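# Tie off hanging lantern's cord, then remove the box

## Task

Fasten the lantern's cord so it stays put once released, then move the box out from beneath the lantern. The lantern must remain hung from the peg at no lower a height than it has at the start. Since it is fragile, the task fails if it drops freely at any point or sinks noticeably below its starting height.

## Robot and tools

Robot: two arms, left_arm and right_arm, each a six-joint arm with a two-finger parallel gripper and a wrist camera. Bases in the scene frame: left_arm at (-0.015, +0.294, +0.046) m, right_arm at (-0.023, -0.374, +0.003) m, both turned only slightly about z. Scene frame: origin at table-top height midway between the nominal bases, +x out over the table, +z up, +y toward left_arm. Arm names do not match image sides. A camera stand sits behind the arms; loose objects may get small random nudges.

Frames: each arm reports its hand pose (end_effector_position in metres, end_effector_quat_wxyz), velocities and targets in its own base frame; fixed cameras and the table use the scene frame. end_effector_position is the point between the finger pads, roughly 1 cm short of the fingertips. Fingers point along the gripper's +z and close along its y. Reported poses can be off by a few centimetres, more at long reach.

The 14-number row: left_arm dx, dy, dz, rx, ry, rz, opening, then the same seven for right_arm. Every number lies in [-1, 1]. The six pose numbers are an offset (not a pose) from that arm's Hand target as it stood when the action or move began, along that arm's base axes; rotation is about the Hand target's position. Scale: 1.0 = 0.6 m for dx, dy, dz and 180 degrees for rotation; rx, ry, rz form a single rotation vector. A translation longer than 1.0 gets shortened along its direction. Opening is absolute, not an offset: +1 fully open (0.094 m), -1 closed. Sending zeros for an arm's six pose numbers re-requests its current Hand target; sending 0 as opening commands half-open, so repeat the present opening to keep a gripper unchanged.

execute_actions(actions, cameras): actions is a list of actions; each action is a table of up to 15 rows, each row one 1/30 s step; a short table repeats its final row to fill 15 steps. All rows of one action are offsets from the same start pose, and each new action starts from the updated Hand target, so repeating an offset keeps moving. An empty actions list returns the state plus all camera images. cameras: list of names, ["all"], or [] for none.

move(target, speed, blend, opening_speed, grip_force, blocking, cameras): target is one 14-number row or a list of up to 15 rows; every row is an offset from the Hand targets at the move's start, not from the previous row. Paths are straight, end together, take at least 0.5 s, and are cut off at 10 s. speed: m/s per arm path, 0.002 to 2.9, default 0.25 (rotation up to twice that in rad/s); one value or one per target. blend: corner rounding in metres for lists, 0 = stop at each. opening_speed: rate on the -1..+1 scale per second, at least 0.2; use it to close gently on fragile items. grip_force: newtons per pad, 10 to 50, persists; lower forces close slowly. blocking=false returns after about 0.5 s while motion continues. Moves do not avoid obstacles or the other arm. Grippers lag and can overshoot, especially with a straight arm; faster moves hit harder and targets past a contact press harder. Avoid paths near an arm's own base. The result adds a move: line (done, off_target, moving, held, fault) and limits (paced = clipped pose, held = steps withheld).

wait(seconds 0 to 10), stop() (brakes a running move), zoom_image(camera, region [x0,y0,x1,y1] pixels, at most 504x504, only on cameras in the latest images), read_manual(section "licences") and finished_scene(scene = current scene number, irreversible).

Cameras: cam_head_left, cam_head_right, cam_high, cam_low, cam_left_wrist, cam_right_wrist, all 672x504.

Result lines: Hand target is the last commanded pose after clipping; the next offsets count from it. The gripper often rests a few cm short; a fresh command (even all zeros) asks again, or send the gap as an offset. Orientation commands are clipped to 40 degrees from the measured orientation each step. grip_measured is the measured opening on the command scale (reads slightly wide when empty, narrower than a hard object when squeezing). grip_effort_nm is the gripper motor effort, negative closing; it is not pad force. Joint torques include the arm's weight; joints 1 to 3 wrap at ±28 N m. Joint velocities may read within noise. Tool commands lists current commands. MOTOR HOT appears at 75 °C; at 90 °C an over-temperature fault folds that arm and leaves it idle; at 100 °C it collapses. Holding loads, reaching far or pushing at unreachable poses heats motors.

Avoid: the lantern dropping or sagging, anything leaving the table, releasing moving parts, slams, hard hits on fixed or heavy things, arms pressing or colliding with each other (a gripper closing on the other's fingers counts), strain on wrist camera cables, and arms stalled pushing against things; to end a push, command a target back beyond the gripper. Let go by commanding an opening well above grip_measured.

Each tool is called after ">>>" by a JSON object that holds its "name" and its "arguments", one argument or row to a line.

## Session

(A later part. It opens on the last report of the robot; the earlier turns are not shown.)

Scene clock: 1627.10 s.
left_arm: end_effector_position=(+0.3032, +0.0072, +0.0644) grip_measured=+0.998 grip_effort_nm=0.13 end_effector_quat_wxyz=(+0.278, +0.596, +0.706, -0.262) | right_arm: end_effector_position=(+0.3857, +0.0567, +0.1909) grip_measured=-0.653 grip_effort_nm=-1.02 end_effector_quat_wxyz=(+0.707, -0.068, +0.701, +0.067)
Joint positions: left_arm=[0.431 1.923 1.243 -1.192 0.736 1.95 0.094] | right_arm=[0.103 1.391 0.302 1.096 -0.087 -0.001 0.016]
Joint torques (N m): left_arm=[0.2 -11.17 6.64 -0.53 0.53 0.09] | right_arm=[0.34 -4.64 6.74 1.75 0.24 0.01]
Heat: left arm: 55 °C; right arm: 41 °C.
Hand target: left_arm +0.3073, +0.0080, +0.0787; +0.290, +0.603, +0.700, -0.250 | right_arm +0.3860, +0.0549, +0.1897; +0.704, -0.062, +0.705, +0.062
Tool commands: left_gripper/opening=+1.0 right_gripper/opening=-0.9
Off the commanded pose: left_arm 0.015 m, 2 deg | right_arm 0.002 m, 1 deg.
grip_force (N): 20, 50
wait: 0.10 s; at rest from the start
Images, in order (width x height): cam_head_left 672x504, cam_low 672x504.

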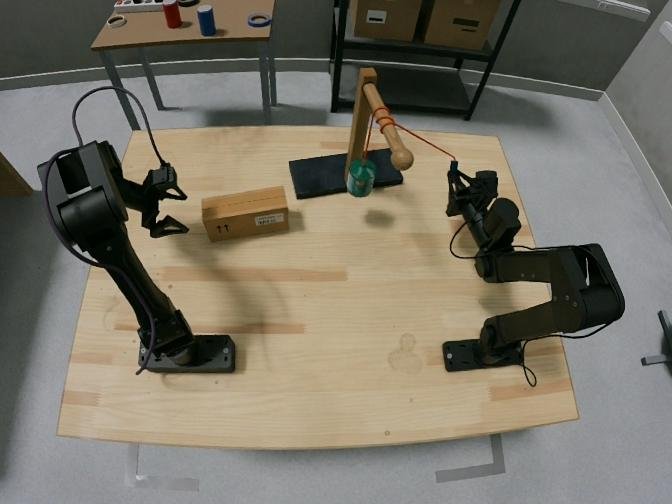

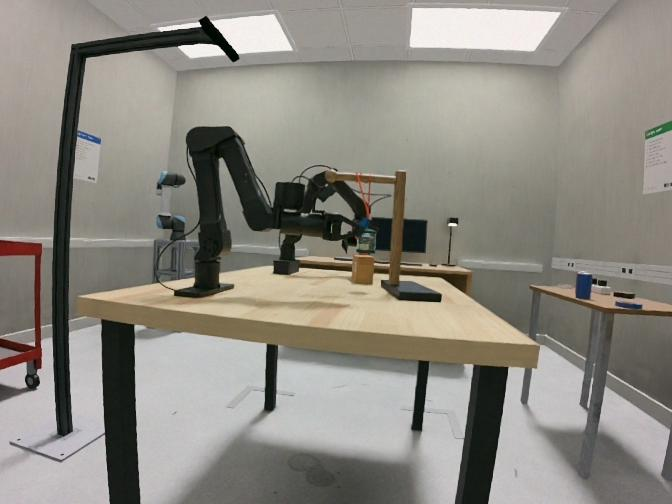

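>>> {"name": "move", "arguments": {
  "target": [
    [0, 0, 0, 0, 0, 0, 1.0, -0.021, 0.081, -0.0983, -0.00386, 0.02188, 0, -0.9],
    [0, 0, 0, 0, 0, 0, 1.0, -0.0445, 0.2062, -0.1712, -0.0077, 0.0438, 0, -0.9]
  ],
  "speed": 0.07,
  "blend": [0.02, 0],
  "cameras": ["cam_low", "cam_head_left", "cam_right_wrist"]
}}

>>> {"name": "zoom_image", "arguments": {
  "camera": "cam_low",
  "region": [300, 150, 450, 310]
}}

>>> {"name": "zoom_image", "arguments": {
  "camera": "cam_head_left",
  "region": [310, 50, 510, 240]
}}

Scene clock: 1662.20 s.
left_arm: end_effector_position=(+0.3032, +0.0072, +0.0644) grip_measured=+0.998 grip_effort_nm=0.13 end_effector_quat_wxyz=(+0.278, +0.596, +0.706, -0.262) | right_arm: end_effector_position=(+0.3584, +0.1818, +0.1064) grip_measured=-0.654 grip_effort_nm=-1.02 end_effector_quat_wxyz=(+0.675, -0.064, +0.731, +0.075)
Joint positions: left_arm=[0.431 1.923 1.243 -1.192 0.736 1.95 0.094] | right_arm=[0.672 1.875 0.322 1.465 0.472 0.063 0.016]
Joint torques (N m): left_arm=[0.16 -11.17 6.57 -0.54 0.55 0.09] | right_arm=[0.13 -4.46 4.36 1.34 0.31 0.13]
Heat: left arm: 55 °C; right arm: 40 °C.
Hand target: left_arm +0.3073, +0.0080, +0.0787; +0.290, +0.603, +0.700, -0.250 | right_arm +0.3592, +0.1786, +0.0870; +0.653, -0.066, +0.752, +0.057
Off the commanded pose: left_arm 0.015 m, 2 deg | right_arm 0.020 m, 4 deg.
grip_force (N): 20, 50
move: off_target (left_arm, right_arm)
Images, in order (width x height): cam_head_left 672x504, cam_low 672x504, cam_right_wrist 672x504.

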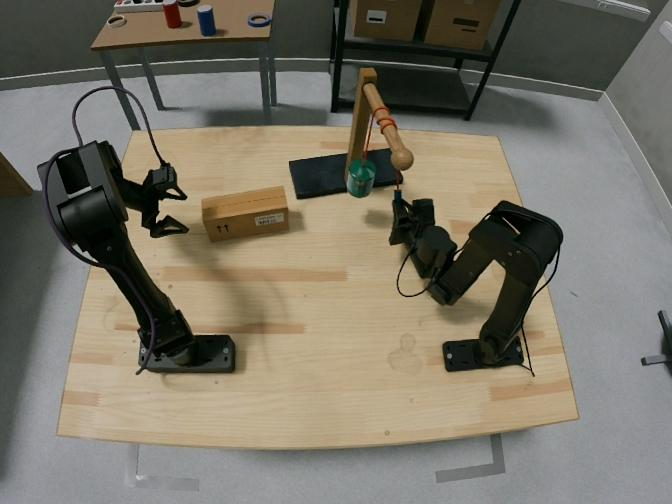

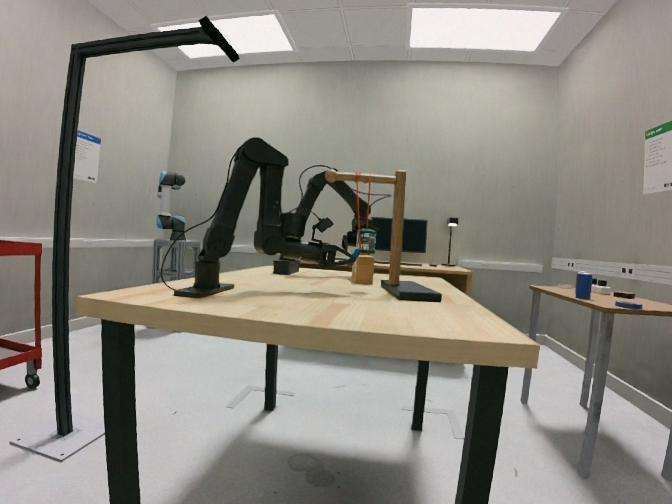

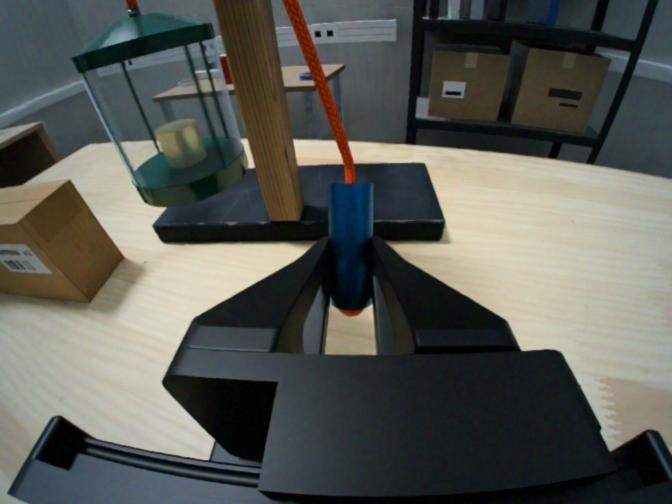

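Scaled by 3.150 from the camera's 672x504 image, which has a finer 960x720 frame.

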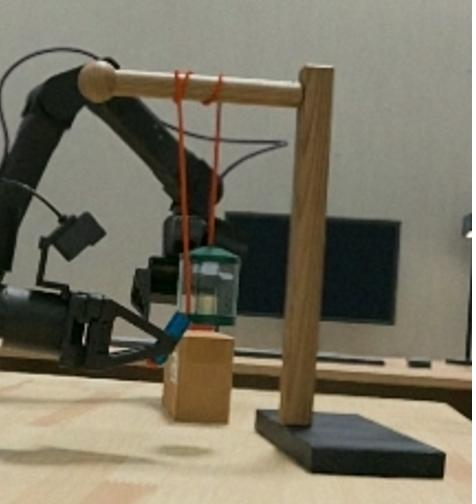

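Scaled by 2.520 from the camera's 672x504 image, which has a finer 960x720 frame.

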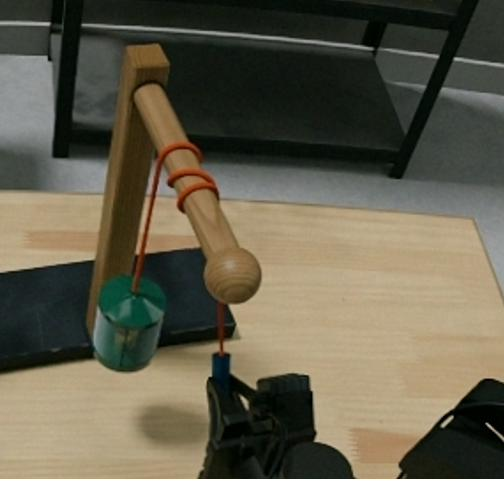

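>>> {"name": "move", "arguments": {
  "target": [0, 0, 0, 0, 0, 0, 1.0, -0.023, 0.1395, -0.0317, -0.00386, 0.02188, 0, -0.9],
  "speed": 0.06,
  "cameras": ["cam_low", "cam_head_left", "cam_right_wrist"]
}}

>>> {"name": "zoom_image", "arguments": {
  "camera": "cam_low",
  "region": [300, 150, 450, 310]
}}

>>> {"name": "zoom_image", "arguments": {
  "camera": "cam_head_left",
  "region": [310, 50, 510, 240]
}}

Scene clock: 1677.83 s.
left_arm: end_effector_position=(+0.3032, +0.0072, +0.0644) grip_measured=+0.998 grip_effort_nm=0.14 end_effector_quat_wxyz=(+0.278, +0.596, +0.706, -0.262) | right_arm: end_effector_position=(+0.3478, +0.2607, +0.0998) grip_measured=-0.654 grip_effort_nm=-1.02 end_effector_quat_wxyz=(+0.661, -0.037, +0.745, +0.084)
Joint positions: left_arm=[0.431 1.923 1.243 -1.192 0.736 1.95 0.094] | right_arm=[0.925 1.955 0.542 1.259 0.743 0.182 0.016]
Joint torques (N m): left_arm=[0.16 -11.17 6.67 -0.53 0.53 0.09] | right_arm=[0.39 -5.44 5.01 0.71 0.04 0.08]
Heat: left arm: 56 °C; right arm: 38 °C.
Hand target: left_arm +0.3073, +0.0080, +0.0787; +0.290, +0.603, +0.700, -0.250 | right_arm +0.3455, +0.2623, +0.0680; +0.627, -0.068, +0.774, +0.055
Off the commanded pose: left_arm 0.015 m, 2 deg | right_arm 0.032 m, 7 deg.
grip_force (N): 20, 50
move: off_target (left_arm, right_arm)
Images, in order (width x height): cam_head_left 672x504, cam_low 672x504, cam_right_wrist 672x504.

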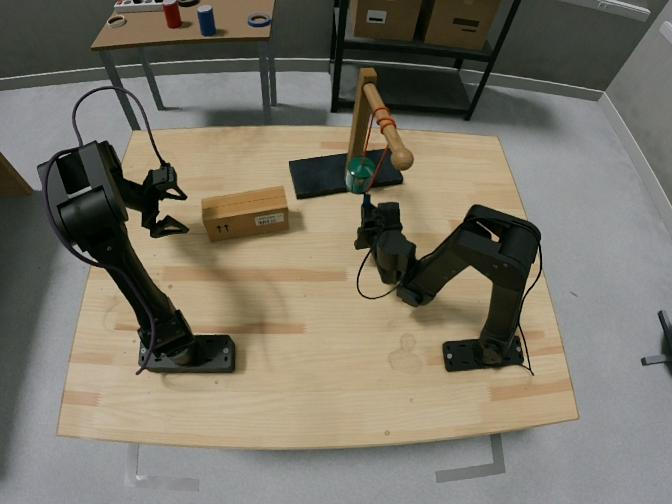

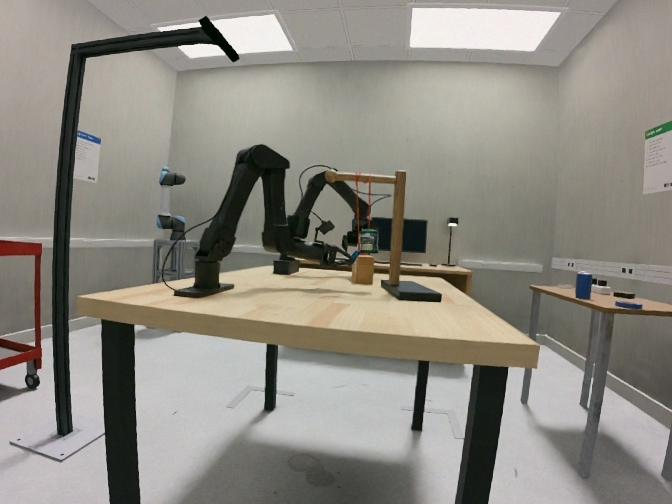

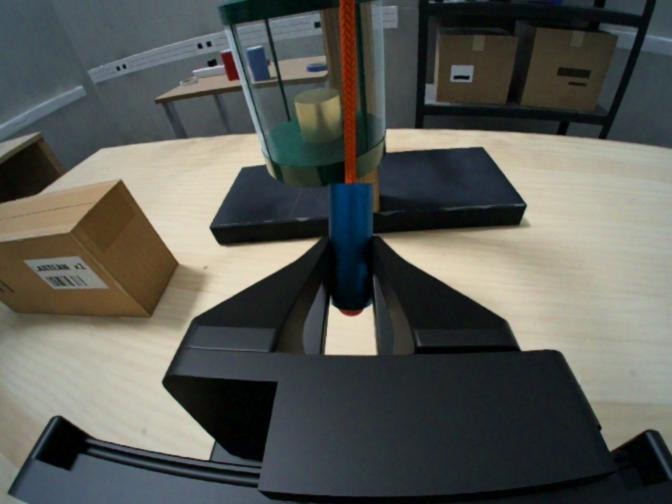

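Scaled by 3.150 from the camera's 672x504 image, which has a finer 960x720 frame.

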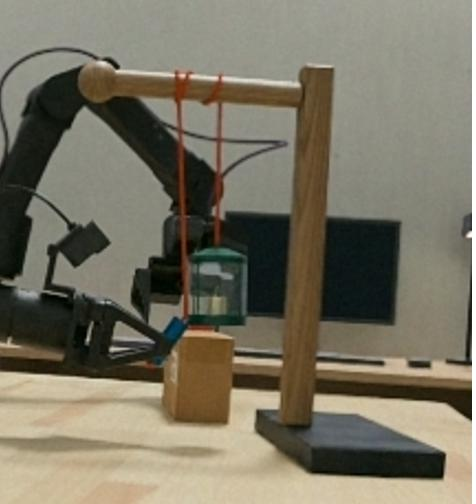

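Scaled by 2.520 from the camera's 672x504 image, which has a finer 960x720 frame.

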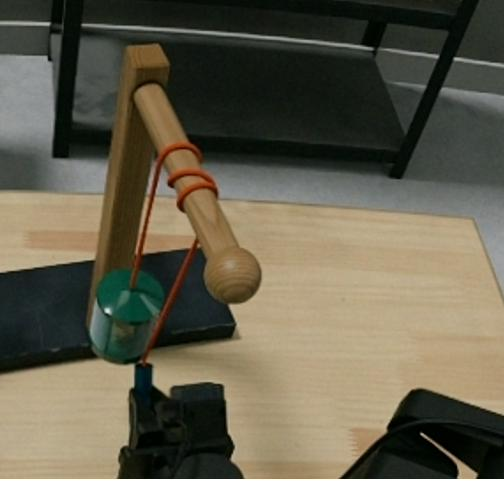

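>>> {"name": "wait", "arguments": {
  "seconds": 2,
  "cameras": ["cam_low", "cam_head_left", "cam_high"]
}}

>>> {"name": "zoom_image", "arguments": {
  "camera": "cam_low",
  "region": [320, 160, 420, 260]
}}

>>> {"name": "zoom_image", "arguments": {
  "camera": "cam_high",
  "region": [240, 140, 440, 300]
}}

Scene clock: 1697.63 s.
left_arm: end_effector_position=(+0.3032, +0.0072, +0.0644) grip_measured=+0.998 grip_effort_nm=0.14 end_effector_quat_wxyz=(+0.278, +0.596, +0.706, -0.262) | right_arm: end_effector_position=(+0.3478, +0.2606, +0.0998) grip_measured=-0.654 grip_effort_nm=-1.02 end_effector_quat_wxyz=(+0.661, -0.037, +0.745, +0.084)
Joint positions: left_arm=[0.431 1.923 1.243 -1.192 0.736 1.95 0.094] | right_arm=[0.925 1.955 0.542 1.259 0.743 0.182 0.016]
Joint torques (N m): left_arm=[0.17 -11.14 6.72 -0.55 0.53 0.1] | right_arm=[0.44 -5.38 4.97 0.71 0.05 0.08]
Heat: left arm: 56 °C; right arm: 36 °C.
Hand target: left_arm +0.3073, +0.0080, +0.0787; +0.290, +0.603, +0.700, -0.250 | right_arm +0.3455, +0.2624, +0.0680; +0.627, -0.068, +0.774, +0.055
Tool commands: left_gripper/opening=+1.0 right_gripper/opening=-0.9
Off the commanded pose: left_arm 0.015 m, 2 deg | right_arm 0.032 m, 7 deg.
grip_force (N): 20, 50
wait: 2.00 s; at rest from the start
Images, in order (width x height): cam_head_left 672x504, cam_high 672x504, cam_low 672x504.

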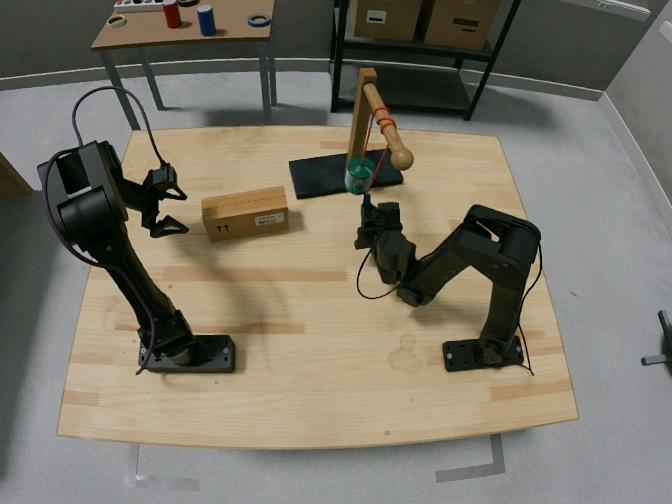

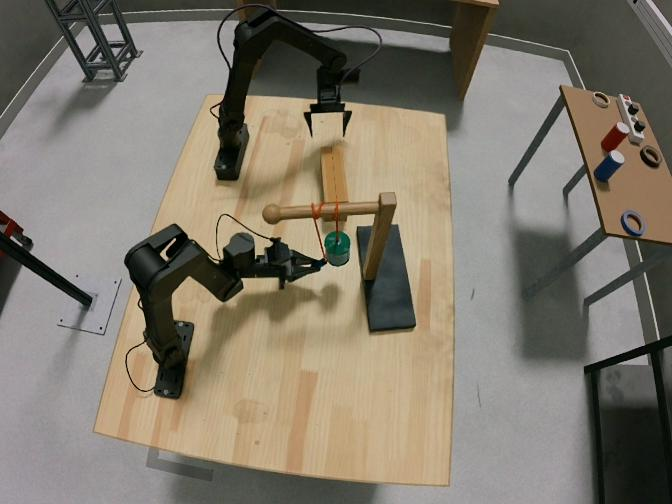

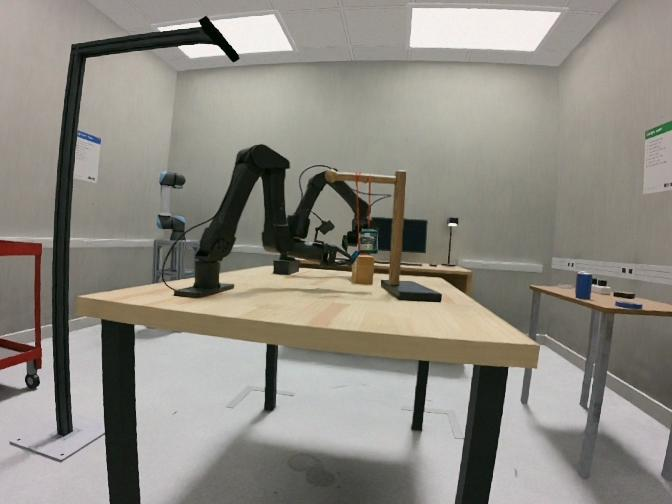

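Scaled by 5.040 from the camera's 672x504 image, which has a finer 960x720 frame.

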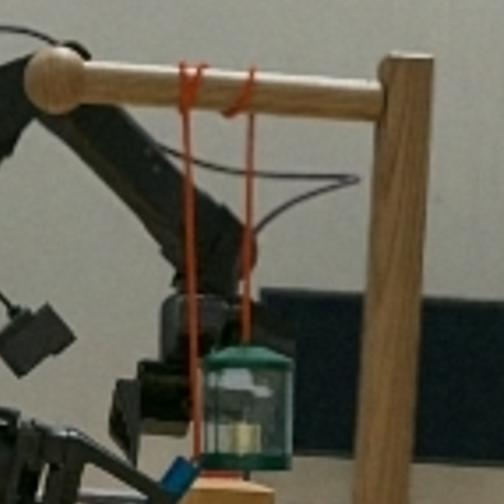

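Scaled by 2.520 from the camera's 672x504 image, which has a finer 960x720 frame.

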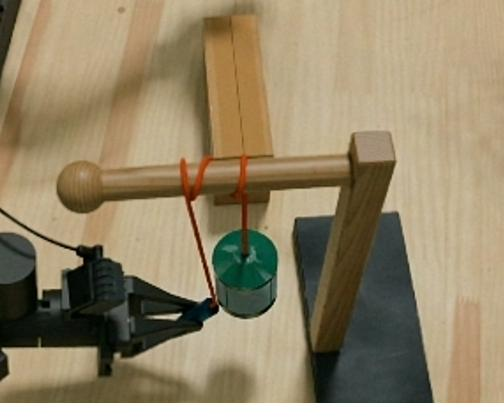

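>>> {"name": "move", "arguments": {
  "target": [0, 0, 0, 0, 0, 0, 1.0, 0.0038, -0.003, 0.053, 0.0291, -0.026, -0.0037, -0.9],
  "speed": 0.05,
  "cameras": ["cam_low", "cam_right_wrist"]
}}

>>> {"name": "zoom_image", "arguments": {
  "camera": "cam_low",
  "region": [320, 160, 420, 260]
}}

Scene clock: 1719.70 s.
left_arm: end_effector_position=(+0.3032, +0.0072, +0.0644) grip_measured=+0.998 grip_effort_nm=0.13 end_effector_quat_wxyz=(+0.278, +0.596, +0.706, -0.262) | right_arm: end_effector_position=(+0.3481, +0.2606, +0.1017) grip_measured=-0.654 grip_effort_nm=-1.02 end_effector_quat_wxyz=(+0.663, -0.034, +0.743, +0.086)
Joint positions: left_arm=[0.431 1.923 1.243 -1.192 0.736 1.95 0.094] | right_arm=[0.925 1.955 0.542 1.269 0.745 0.182 0.016]
Joint torques (N m): left_arm=[0.18 -11.19 6.63 -0.54 0.53 0.1] | right_arm=[-0.02 -8.17 4.68 1.64 0.11 0.01]
Heat: left arm: 56 °C; right arm: 35 °C.
Hand target: left_arm +0.3073, +0.0080, +0.0787; +0.290, +0.603, +0.700, -0.250 | right_arm +0.3477, +0.2605, +0.0998; +0.660, -0.037, +0.745, +0.084
Off the commanded pose: left_arm 0.015 m, 2 deg | right_arm 0.002 m, 1 deg.
grip_force (N): 20, 50
move: off_target (left_arm)
Images, in order (width x height): cam_low 672x504, cam_right_wrist 672x504.

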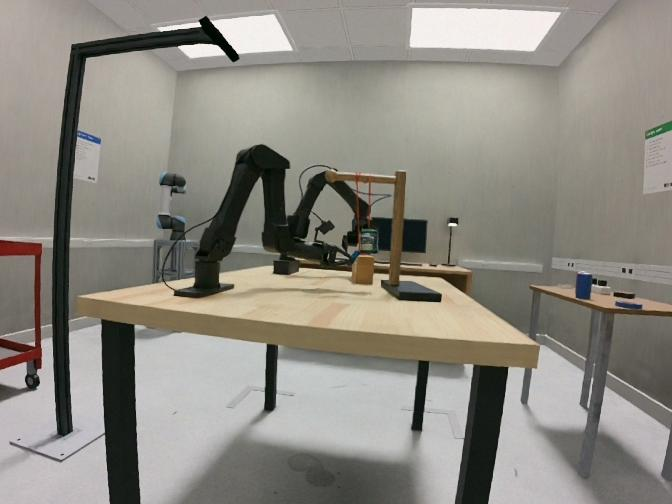

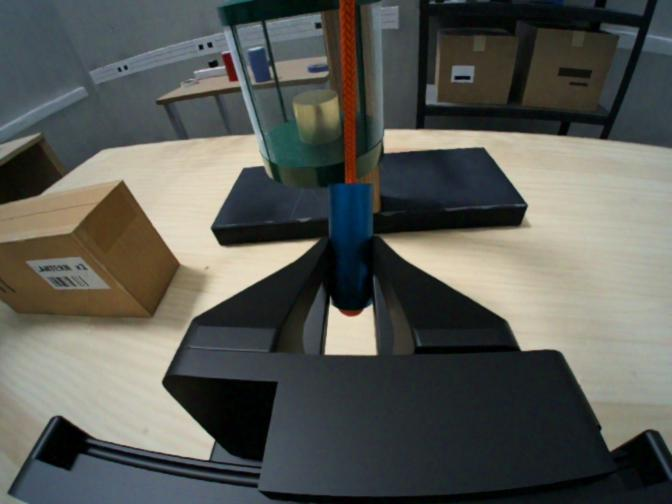

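Scaled by 5.040 from the camera's 672x504 image, which has a finer 960x720 frame.

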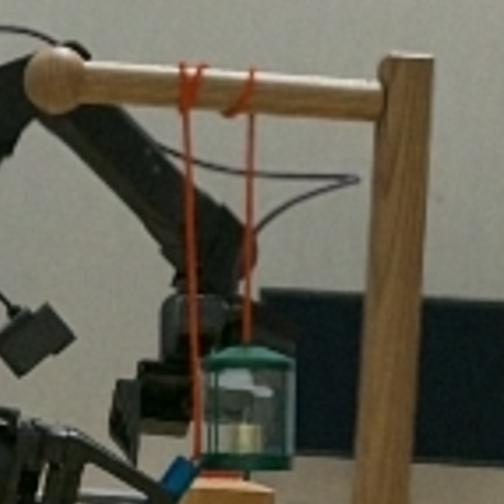

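>>> {"name": "execute_actions", "arguments": {
  "actions": [
    [[0, 0, 0, 0, 0, 0, 1.0, 0, 0, 0, 0, 0, 0, -0.5]],
    [[0, 0, 0, 0, 0, 0, 1.0, 0, 0, 0, 0, 0, 0, -0.5]],
    [[0, 0, 0, 0, 0, 0, 1.0, 0, 0, 0, 0, 0, 0, -0.9]]
  ],
  "cameras": ["cam_low", "cam_right_wrist", "cam_head_left"]
}}

>>> {"name": "zoom_image", "arguments": {
  "camera": "cam_low",
  "region": [320, 160, 420, 260]
}}

>>> {"name": "zoom_image", "arguments": {
  "camera": "cam_head_left",
  "region": [310, 50, 510, 240]
}}

Scene clock: 1732.97 s.
left_arm: end_effector_position=(+0.3032, +0.0072, +0.0644) grip_measured=+0.998 grip_effort_nm=0.13 end_effector_quat_wxyz=(+0.278, +0.596, +0.706, -0.262) | right_arm: end_effector_position=(+0.3480, +0.2606, +0.1016) grip_measured=-0.654 grip_effort_nm=-1.02 end_effector_quat_wxyz=(+0.663, -0.034, +0.743, +0.086)
Joint positions: left_arm=[0.431 1.923 1.243 -1.192 0.736 1.95 0.094] | right_arm=[0.925 1.955 0.542 1.268 0.745 0.182 0.016]
Joint torques (N m): left_arm=[0.21 -11.19 6.64 -0.54 0.53 0.1] | right_arm=[0.02 -8.16 4.59 1.64 0.1 -0.01]
Heat: left arm: 56 °C; right arm: 36 °C.
Hand target: left_arm +0.3073, +0.0080, +0.0787; +0.290, +0.603, +0.700, -0.250 | right_arm +0.3477, +0.2605, +0.0998; +0.660, -0.037, +0.745, +0.084
Off the commanded pose: left_arm 0.015 m, 2 deg | right_arm 0.002 m, 1 deg.
grip_force (N): 20, 50
Images, in order (width x height): cam_head_left 672x504, cam_low 672x504, cam_right_wrist 672x504.

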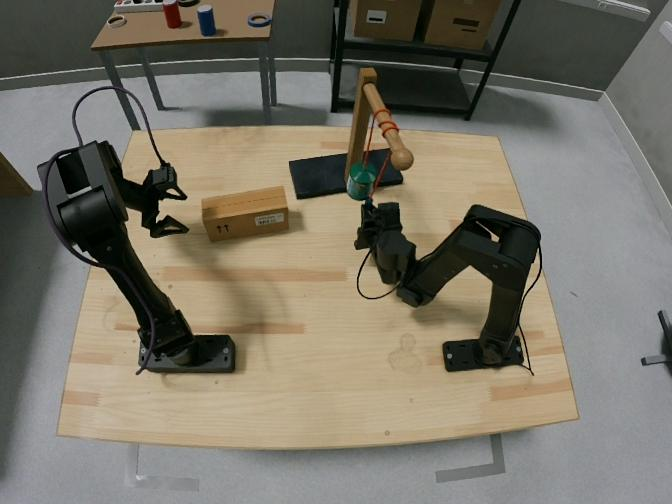

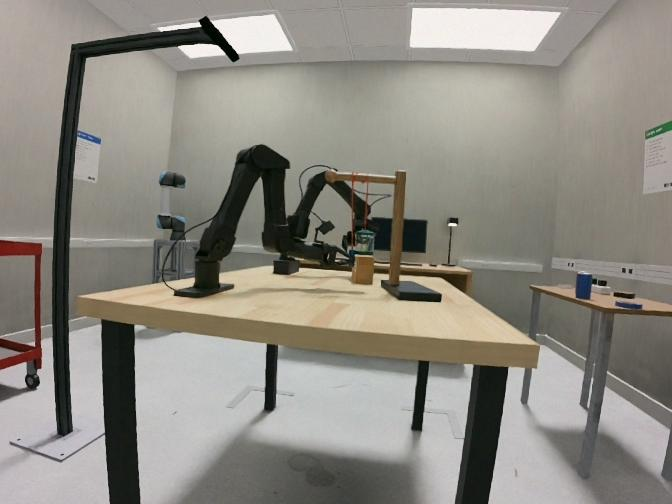

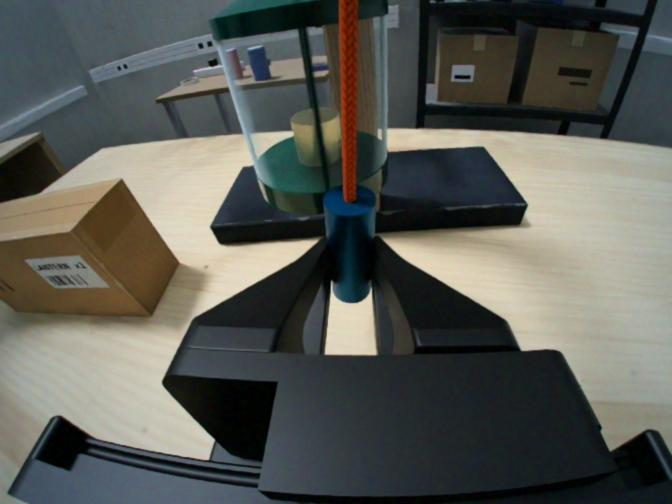

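Scaled by 5.040 from the camera's 672x504 image, which has a finer 960x720 frame.

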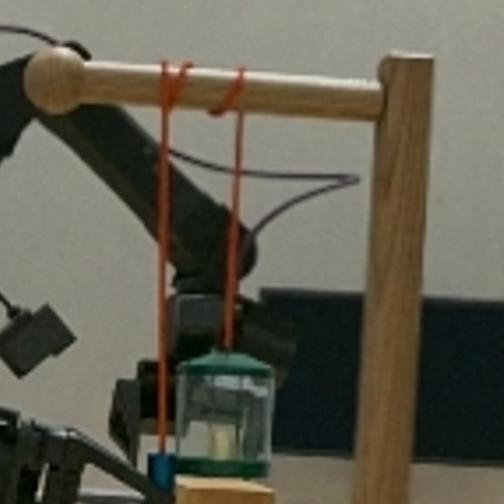

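Scaled by 2.520 from the camera's 672x504 image, which has a finer 960x720 frame.

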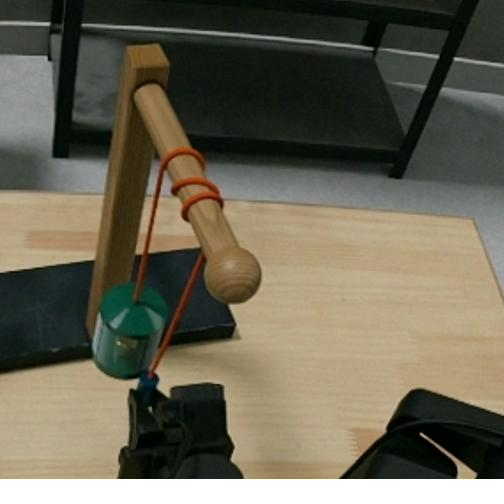

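>>> {"name": "execute_actions", "arguments": {
  "actions": [
    [[0, 0, 0, 0, 0, 0, 1.0, 0, 0, 0, 0, 0, 0, -0.5]],
    [[0, 0, 0, 0, 0, 0, 1.0, 0, 0, 0, 0, 0, 0, -0.5]],
    [[0, 0, 0, 0, 0, 0, 1.0, 0, 0, 0, 0, 0, 0, -0.5]],
    [[0, 0, 0, 0, 0, 0, 1.0, 0, 0, 0, 0, 0, 0, -0.9]]
  ],
  "cameras": ["cam_low", "cam_right_wrist", "cam_head_left"]
}}

>>> {"name": "zoom_image", "arguments": {
  "camera": "cam_low",
  "region": [320, 160, 420, 260]
}}

>>> {"name": "zoom_image", "arguments": {
  "camera": "cam_head_left",
  "region": [310, 50, 510, 240]
}}

Scene clock: 1754.40 s.
left_arm: end_effector_position=(+0.3032, +0.0072, +0.0644) grip_measured=+0.998 grip_effort_nm=0.14 end_effector_quat_wxyz=(+0.278, +0.596, +0.706, -0.262) | right_arm: end_effector_position=(+0.3480, +0.2606, +0.1016) grip_measured=-0.675 grip_effort_nm=-1.02 end_effector_quat_wxyz=(+0.663, -0.034, +0.743, +0.086)
Joint positions: left_arm=[0.431 1.923 1.243 -1.192 0.736 1.95 0.094] | right_arm=[0.925 1.955 0.542 1.268 0.745 0.182 0.015]
Joint torques (N m): left_arm=[0.2 -11.18 6.58 -0.54 0.52 0.1] | right_arm=[-0.02 -8.1 4.59 1.63 0.11 -0.02]
Heat: left arm: 57 °C; right arm: 36 °C.
Hand target: left_arm +0.3073, +0.0080, +0.0787; +0.290, +0.603, +0.700, -0.250 | right_arm +0.3477, +0.2606, +0.0998; +0.660, -0.037, +0.745, +0.084
Off the commanded pose: left_arm 0.015 m, 2 deg | right_arm 0.002 m, 1 deg.
grip_force (N): 20, 50
Images, in order (width x height): cam_head_left 672x504, cam_low 672x504, cam_right_wrist 672x504.

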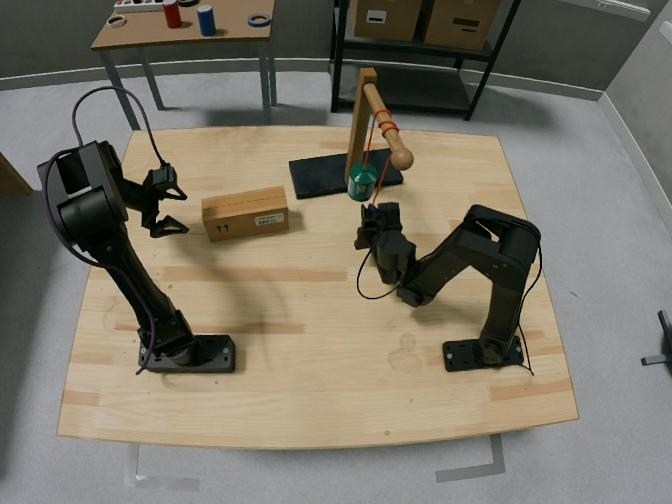

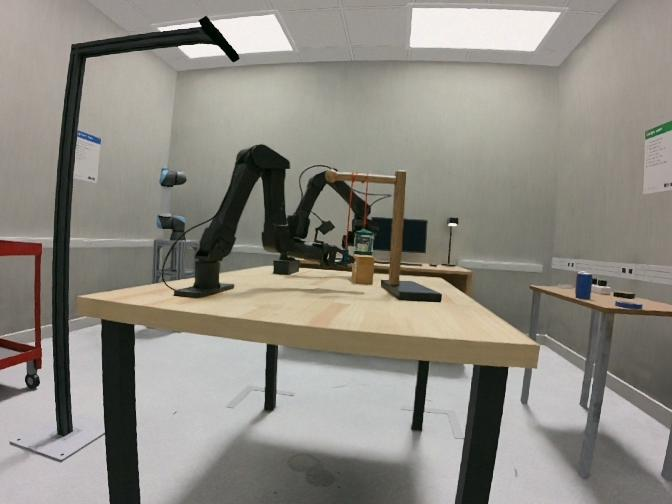

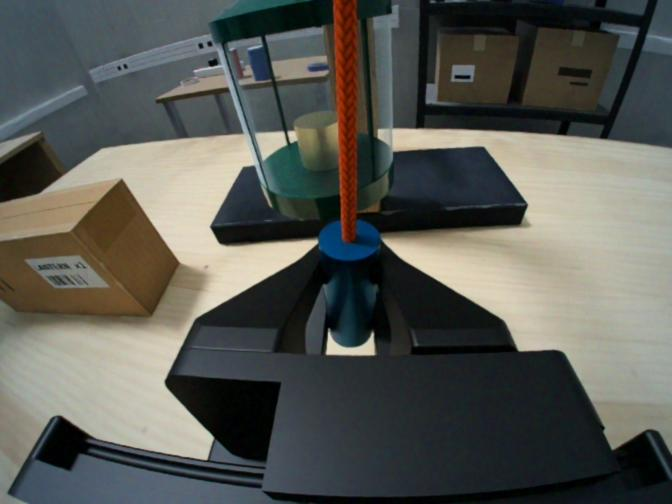

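Scaled by 5.040 from the camera's 672x504 image, which has a finer 960x720 frame.

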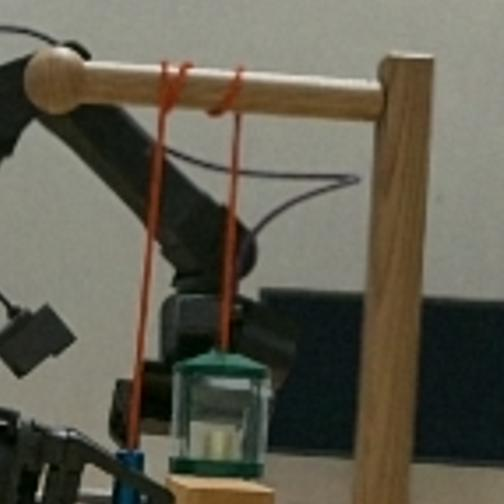

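Scaled by 2.520 from the camera's 672x504 image, which has a finer 960x720 frame.

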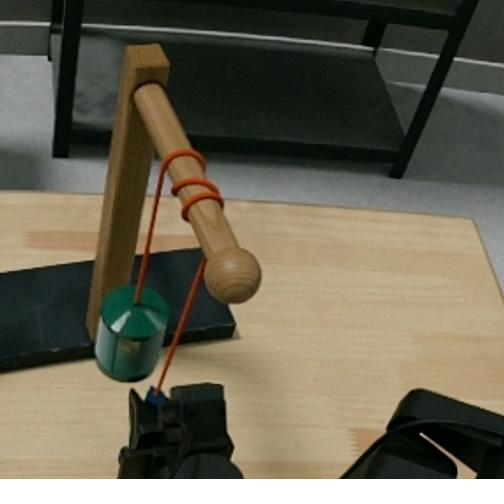

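>>> {"name": "move", "arguments": {
  "target": [0, 0, 0, 0, 0, 0, 1.0, 0, 0, 0, 0, 0, 0, -0.4],
  "opening_speed": 0.3,
  "speed": 0.05,
  "cameras": ["cam_low", "cam_right_wrist", "cam_head_left"]
}}

>>> {"name": "zoom_image", "arguments": {
  "camera": "cam_low",
  "region": [320, 160, 420, 260]
}}

Scene clock: 1771.33 s.
left_arm: end_effector_position=(+0.3032, +0.0072, +0.0644) grip_measured=+0.998 grip_effort_nm=0.13 end_effector_quat_wxyz=(+0.278, +0.596, +0.706, -0.262) | right_arm: end_effector_position=(+0.3480, +0.2606, +0.1016) grip_measured=-0.401 grip_effort_nm=0.08 end_effector_quat_wxyz=(+0.663, -0.034, +0.743, +0.086)
Joint positions: left_arm=[0.431 1.923 1.243 -1.192 0.736 1.95 0.094] | right_arm=[0.925 1.955 0.542 1.268 0.745 0.182 0.028]
Joint torques (N m): left_arm=[0.23 -11.21 6.61 -0.56 0.54 0.1] | right_arm=[0.05 -8.03 4.63 1.63 0.12 -0.01]
Heat: left arm: 57 °C; right arm: 36 °C.
Hand target: left_arm +0.3073, +0.0080, +0.0787; +0.290, +0.603, +0.700, -0.250 | right_arm +0.3477, +0.2606, +0.0998; +0.660, -0.037, +0.745, +0.084
Off the commanded pose: left_arm 0.015 m, 2 deg | right_arm 0.002 m, 1 deg.
grip_force (N): 20, 50
move: off_target (left_arm)
Images, in order (width x height): cam_head_left 672x504, cam_low 672x504, cam_right_wrist 672x504.

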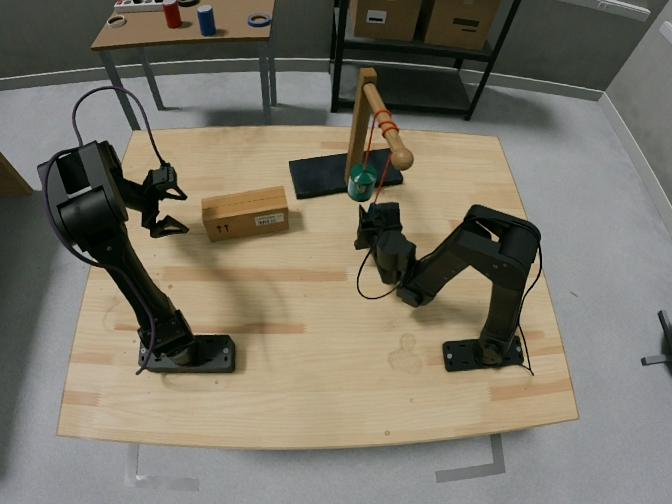

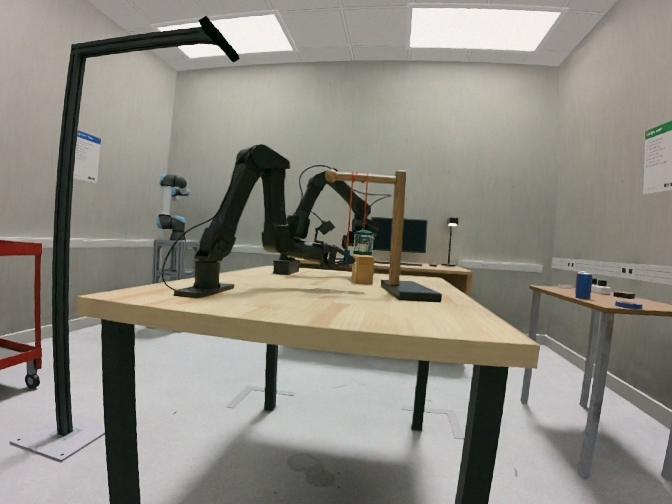

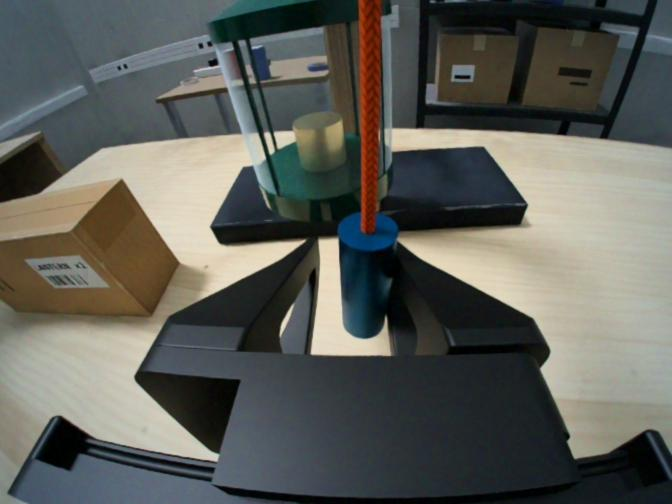

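Scaled by 5.040 from the camera's 672x504 image, which has a finer 960x720 frame.

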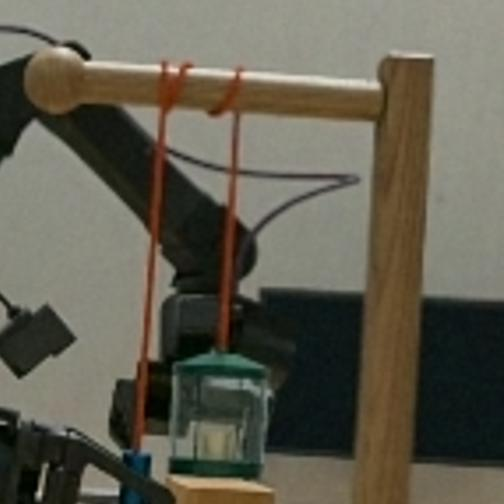

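>>> {"name": "move", "arguments": {
  "target": [0, 0, 0, 0, 0, 0, 1.0, 0, 0, 0, 0, 0, 0, 0.1],
  "opening_speed": 0.4,
  "speed": 0.05,
  "cameras": ["cam_low", "cam_right_wrist"]
}}

>>> {"name": "zoom_image", "arguments": {
  "camera": "cam_low",
  "region": [320, 160, 420, 260]
}}

Scene clock: 1788.00 s.
left_arm: end_effector_position=(+0.3032, +0.0072, +0.0644) grip_measured=+0.998 grip_effort_nm=0.13 end_effector_quat_wxyz=(+0.278, +0.596, +0.706, -0.262) | right_arm: end_effector_position=(+0.3480, +0.2606, +0.1016) grip_measured=+0.099 grip_effort_nm=0.08 end_effector_quat_wxyz=(+0.663, -0.034, +0.743, +0.086)
Joint positions: left_arm=[0.431 1.923 1.243 -1.192 0.736 1.95 0.094] | right_arm=[0.925 1.955 0.542 1.268 0.745 0.182 0.052]
Joint torques (N m): left_arm=[0.24 -11.15 6.61 -0.56 0.54 0.09] | right_arm=[-0.01 -8.13 4.66 1.66 0.11 -0.05]
Heat: left arm: 57 °C; right arm: 36 °C.
Hand target: left_arm +0.3073, +0.0080, +0.0787; +0.290, +0.603, +0.700, -0.250 | right_arm +0.3477, +0.2606, +0.0998; +0.660, -0.037, +0.745, +0.084
Off the commanded pose: left_arm 0.015 m, 2 deg | right_arm 0.002 m, 1 deg.
grip_force (N): 20, 50
move: off_target (left_arm)
Images, in order (width x height): cam_low 672x504, cam_right_wrist 672x504.

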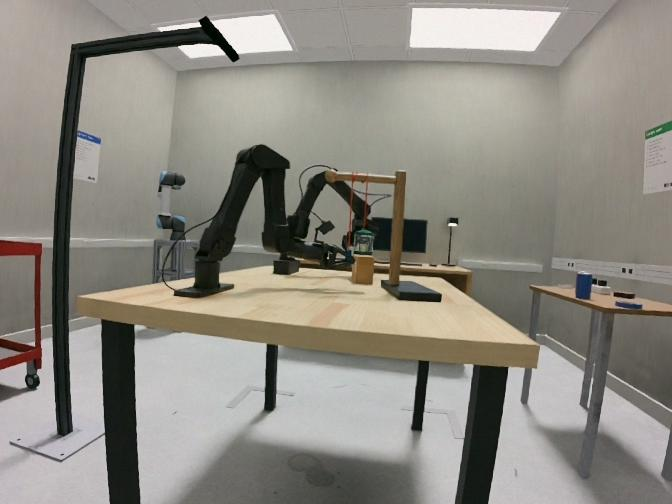

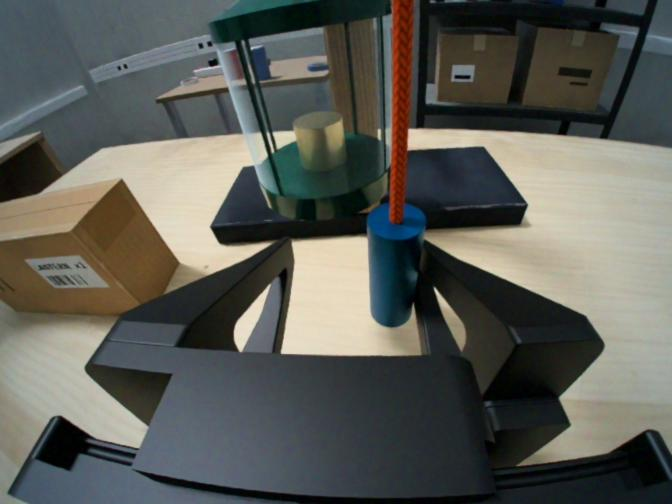

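Scaled by 5.040 from the camera's 672x504 image, which has a finer 960x720 frame.

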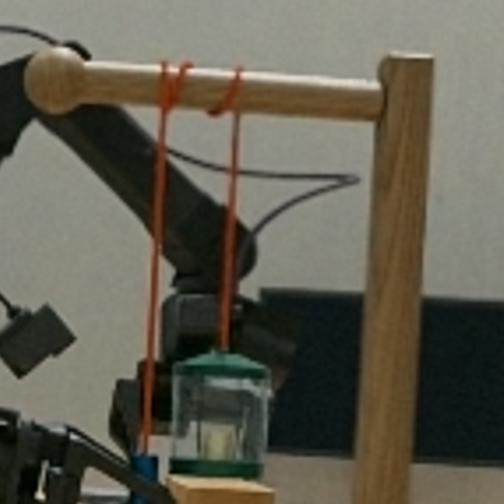

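>>> {"name": "move", "arguments": {
  "target": [0, 0, 0, 0, 0, 0, 1.0, 0, 0, 0, 0, 0, 0, 0.95],
  "opening_speed": 0.4,
  "speed": 0.05,
  "cameras": ["cam_low", "cam_right_wrist"]
}}

>>> {"name": "zoom_image", "arguments": {
  "camera": "cam_low",
  "region": [320, 160, 420, 260]
}}

Scene clock: 1805.53 s.
left_arm: end_effector_position=(+0.3032, +0.0072, +0.0644) grip_measured=+0.998 grip_effort_nm=0.13 end_effector_quat_wxyz=(+0.278, +0.596, +0.706, -0.262) | right_arm: end_effector_position=(+0.3480, +0.2606, +0.1016) grip_measured=+0.949 grip_effort_nm=0.08 end_effector_quat_wxyz=(+0.663, -0.034, +0.743, +0.086)
Joint positions: left_arm=[0.431 1.923 1.243 -1.192 0.736 1.95 0.094] | right_arm=[0.925 1.955 0.542 1.268 0.745 0.182 0.092]
Joint torques (N m): left_arm=[0.18 -11.18 6.63 -0.54 0.53 0.1] | right_arm=[0.06 -8.13 4.59 1.62 0.1 -0.02]
Heat: left arm: 57 °C; right arm: 36 °C.
Hand target: left_arm +0.3073, +0.0080, +0.0787; +0.290, +0.603, +0.700, -0.250 | right_arm +0.3477, +0.2606, +0.0998; +0.660, -0.037, +0.745, +0.084
Off the commanded pose: left_arm 0.015 m, 2 deg | right_arm 0.002 m, 1 deg.
grip_force (N): 20, 50
move: off_target (left_arm)
Images, in order (width x height): cam_low 672x504, cam_right_wrist 672x504.

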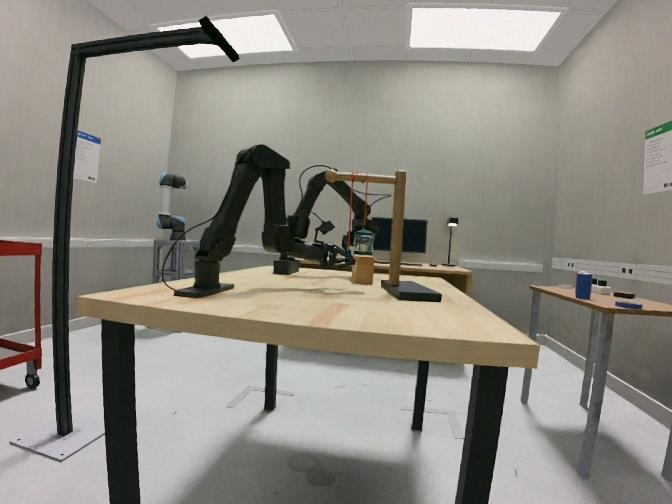

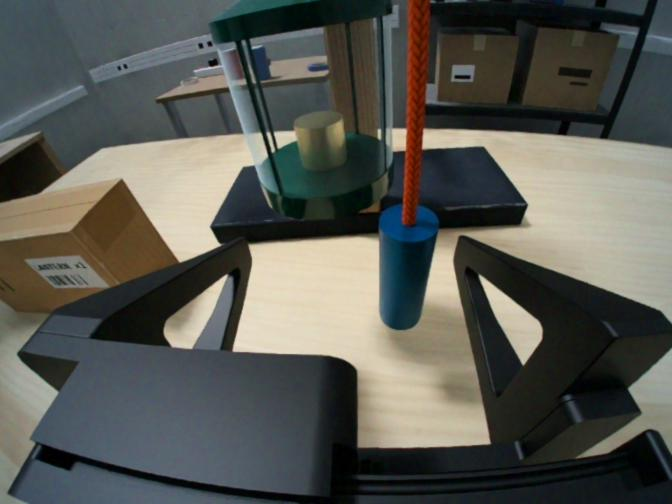

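Scaled by 5.040 from the camera's 672x504 image, which has a finer 960x720 frame.

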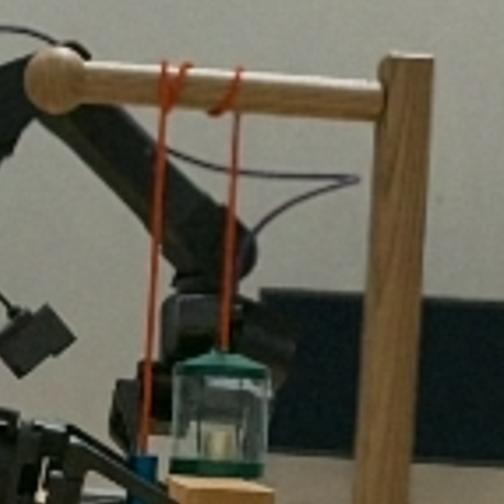

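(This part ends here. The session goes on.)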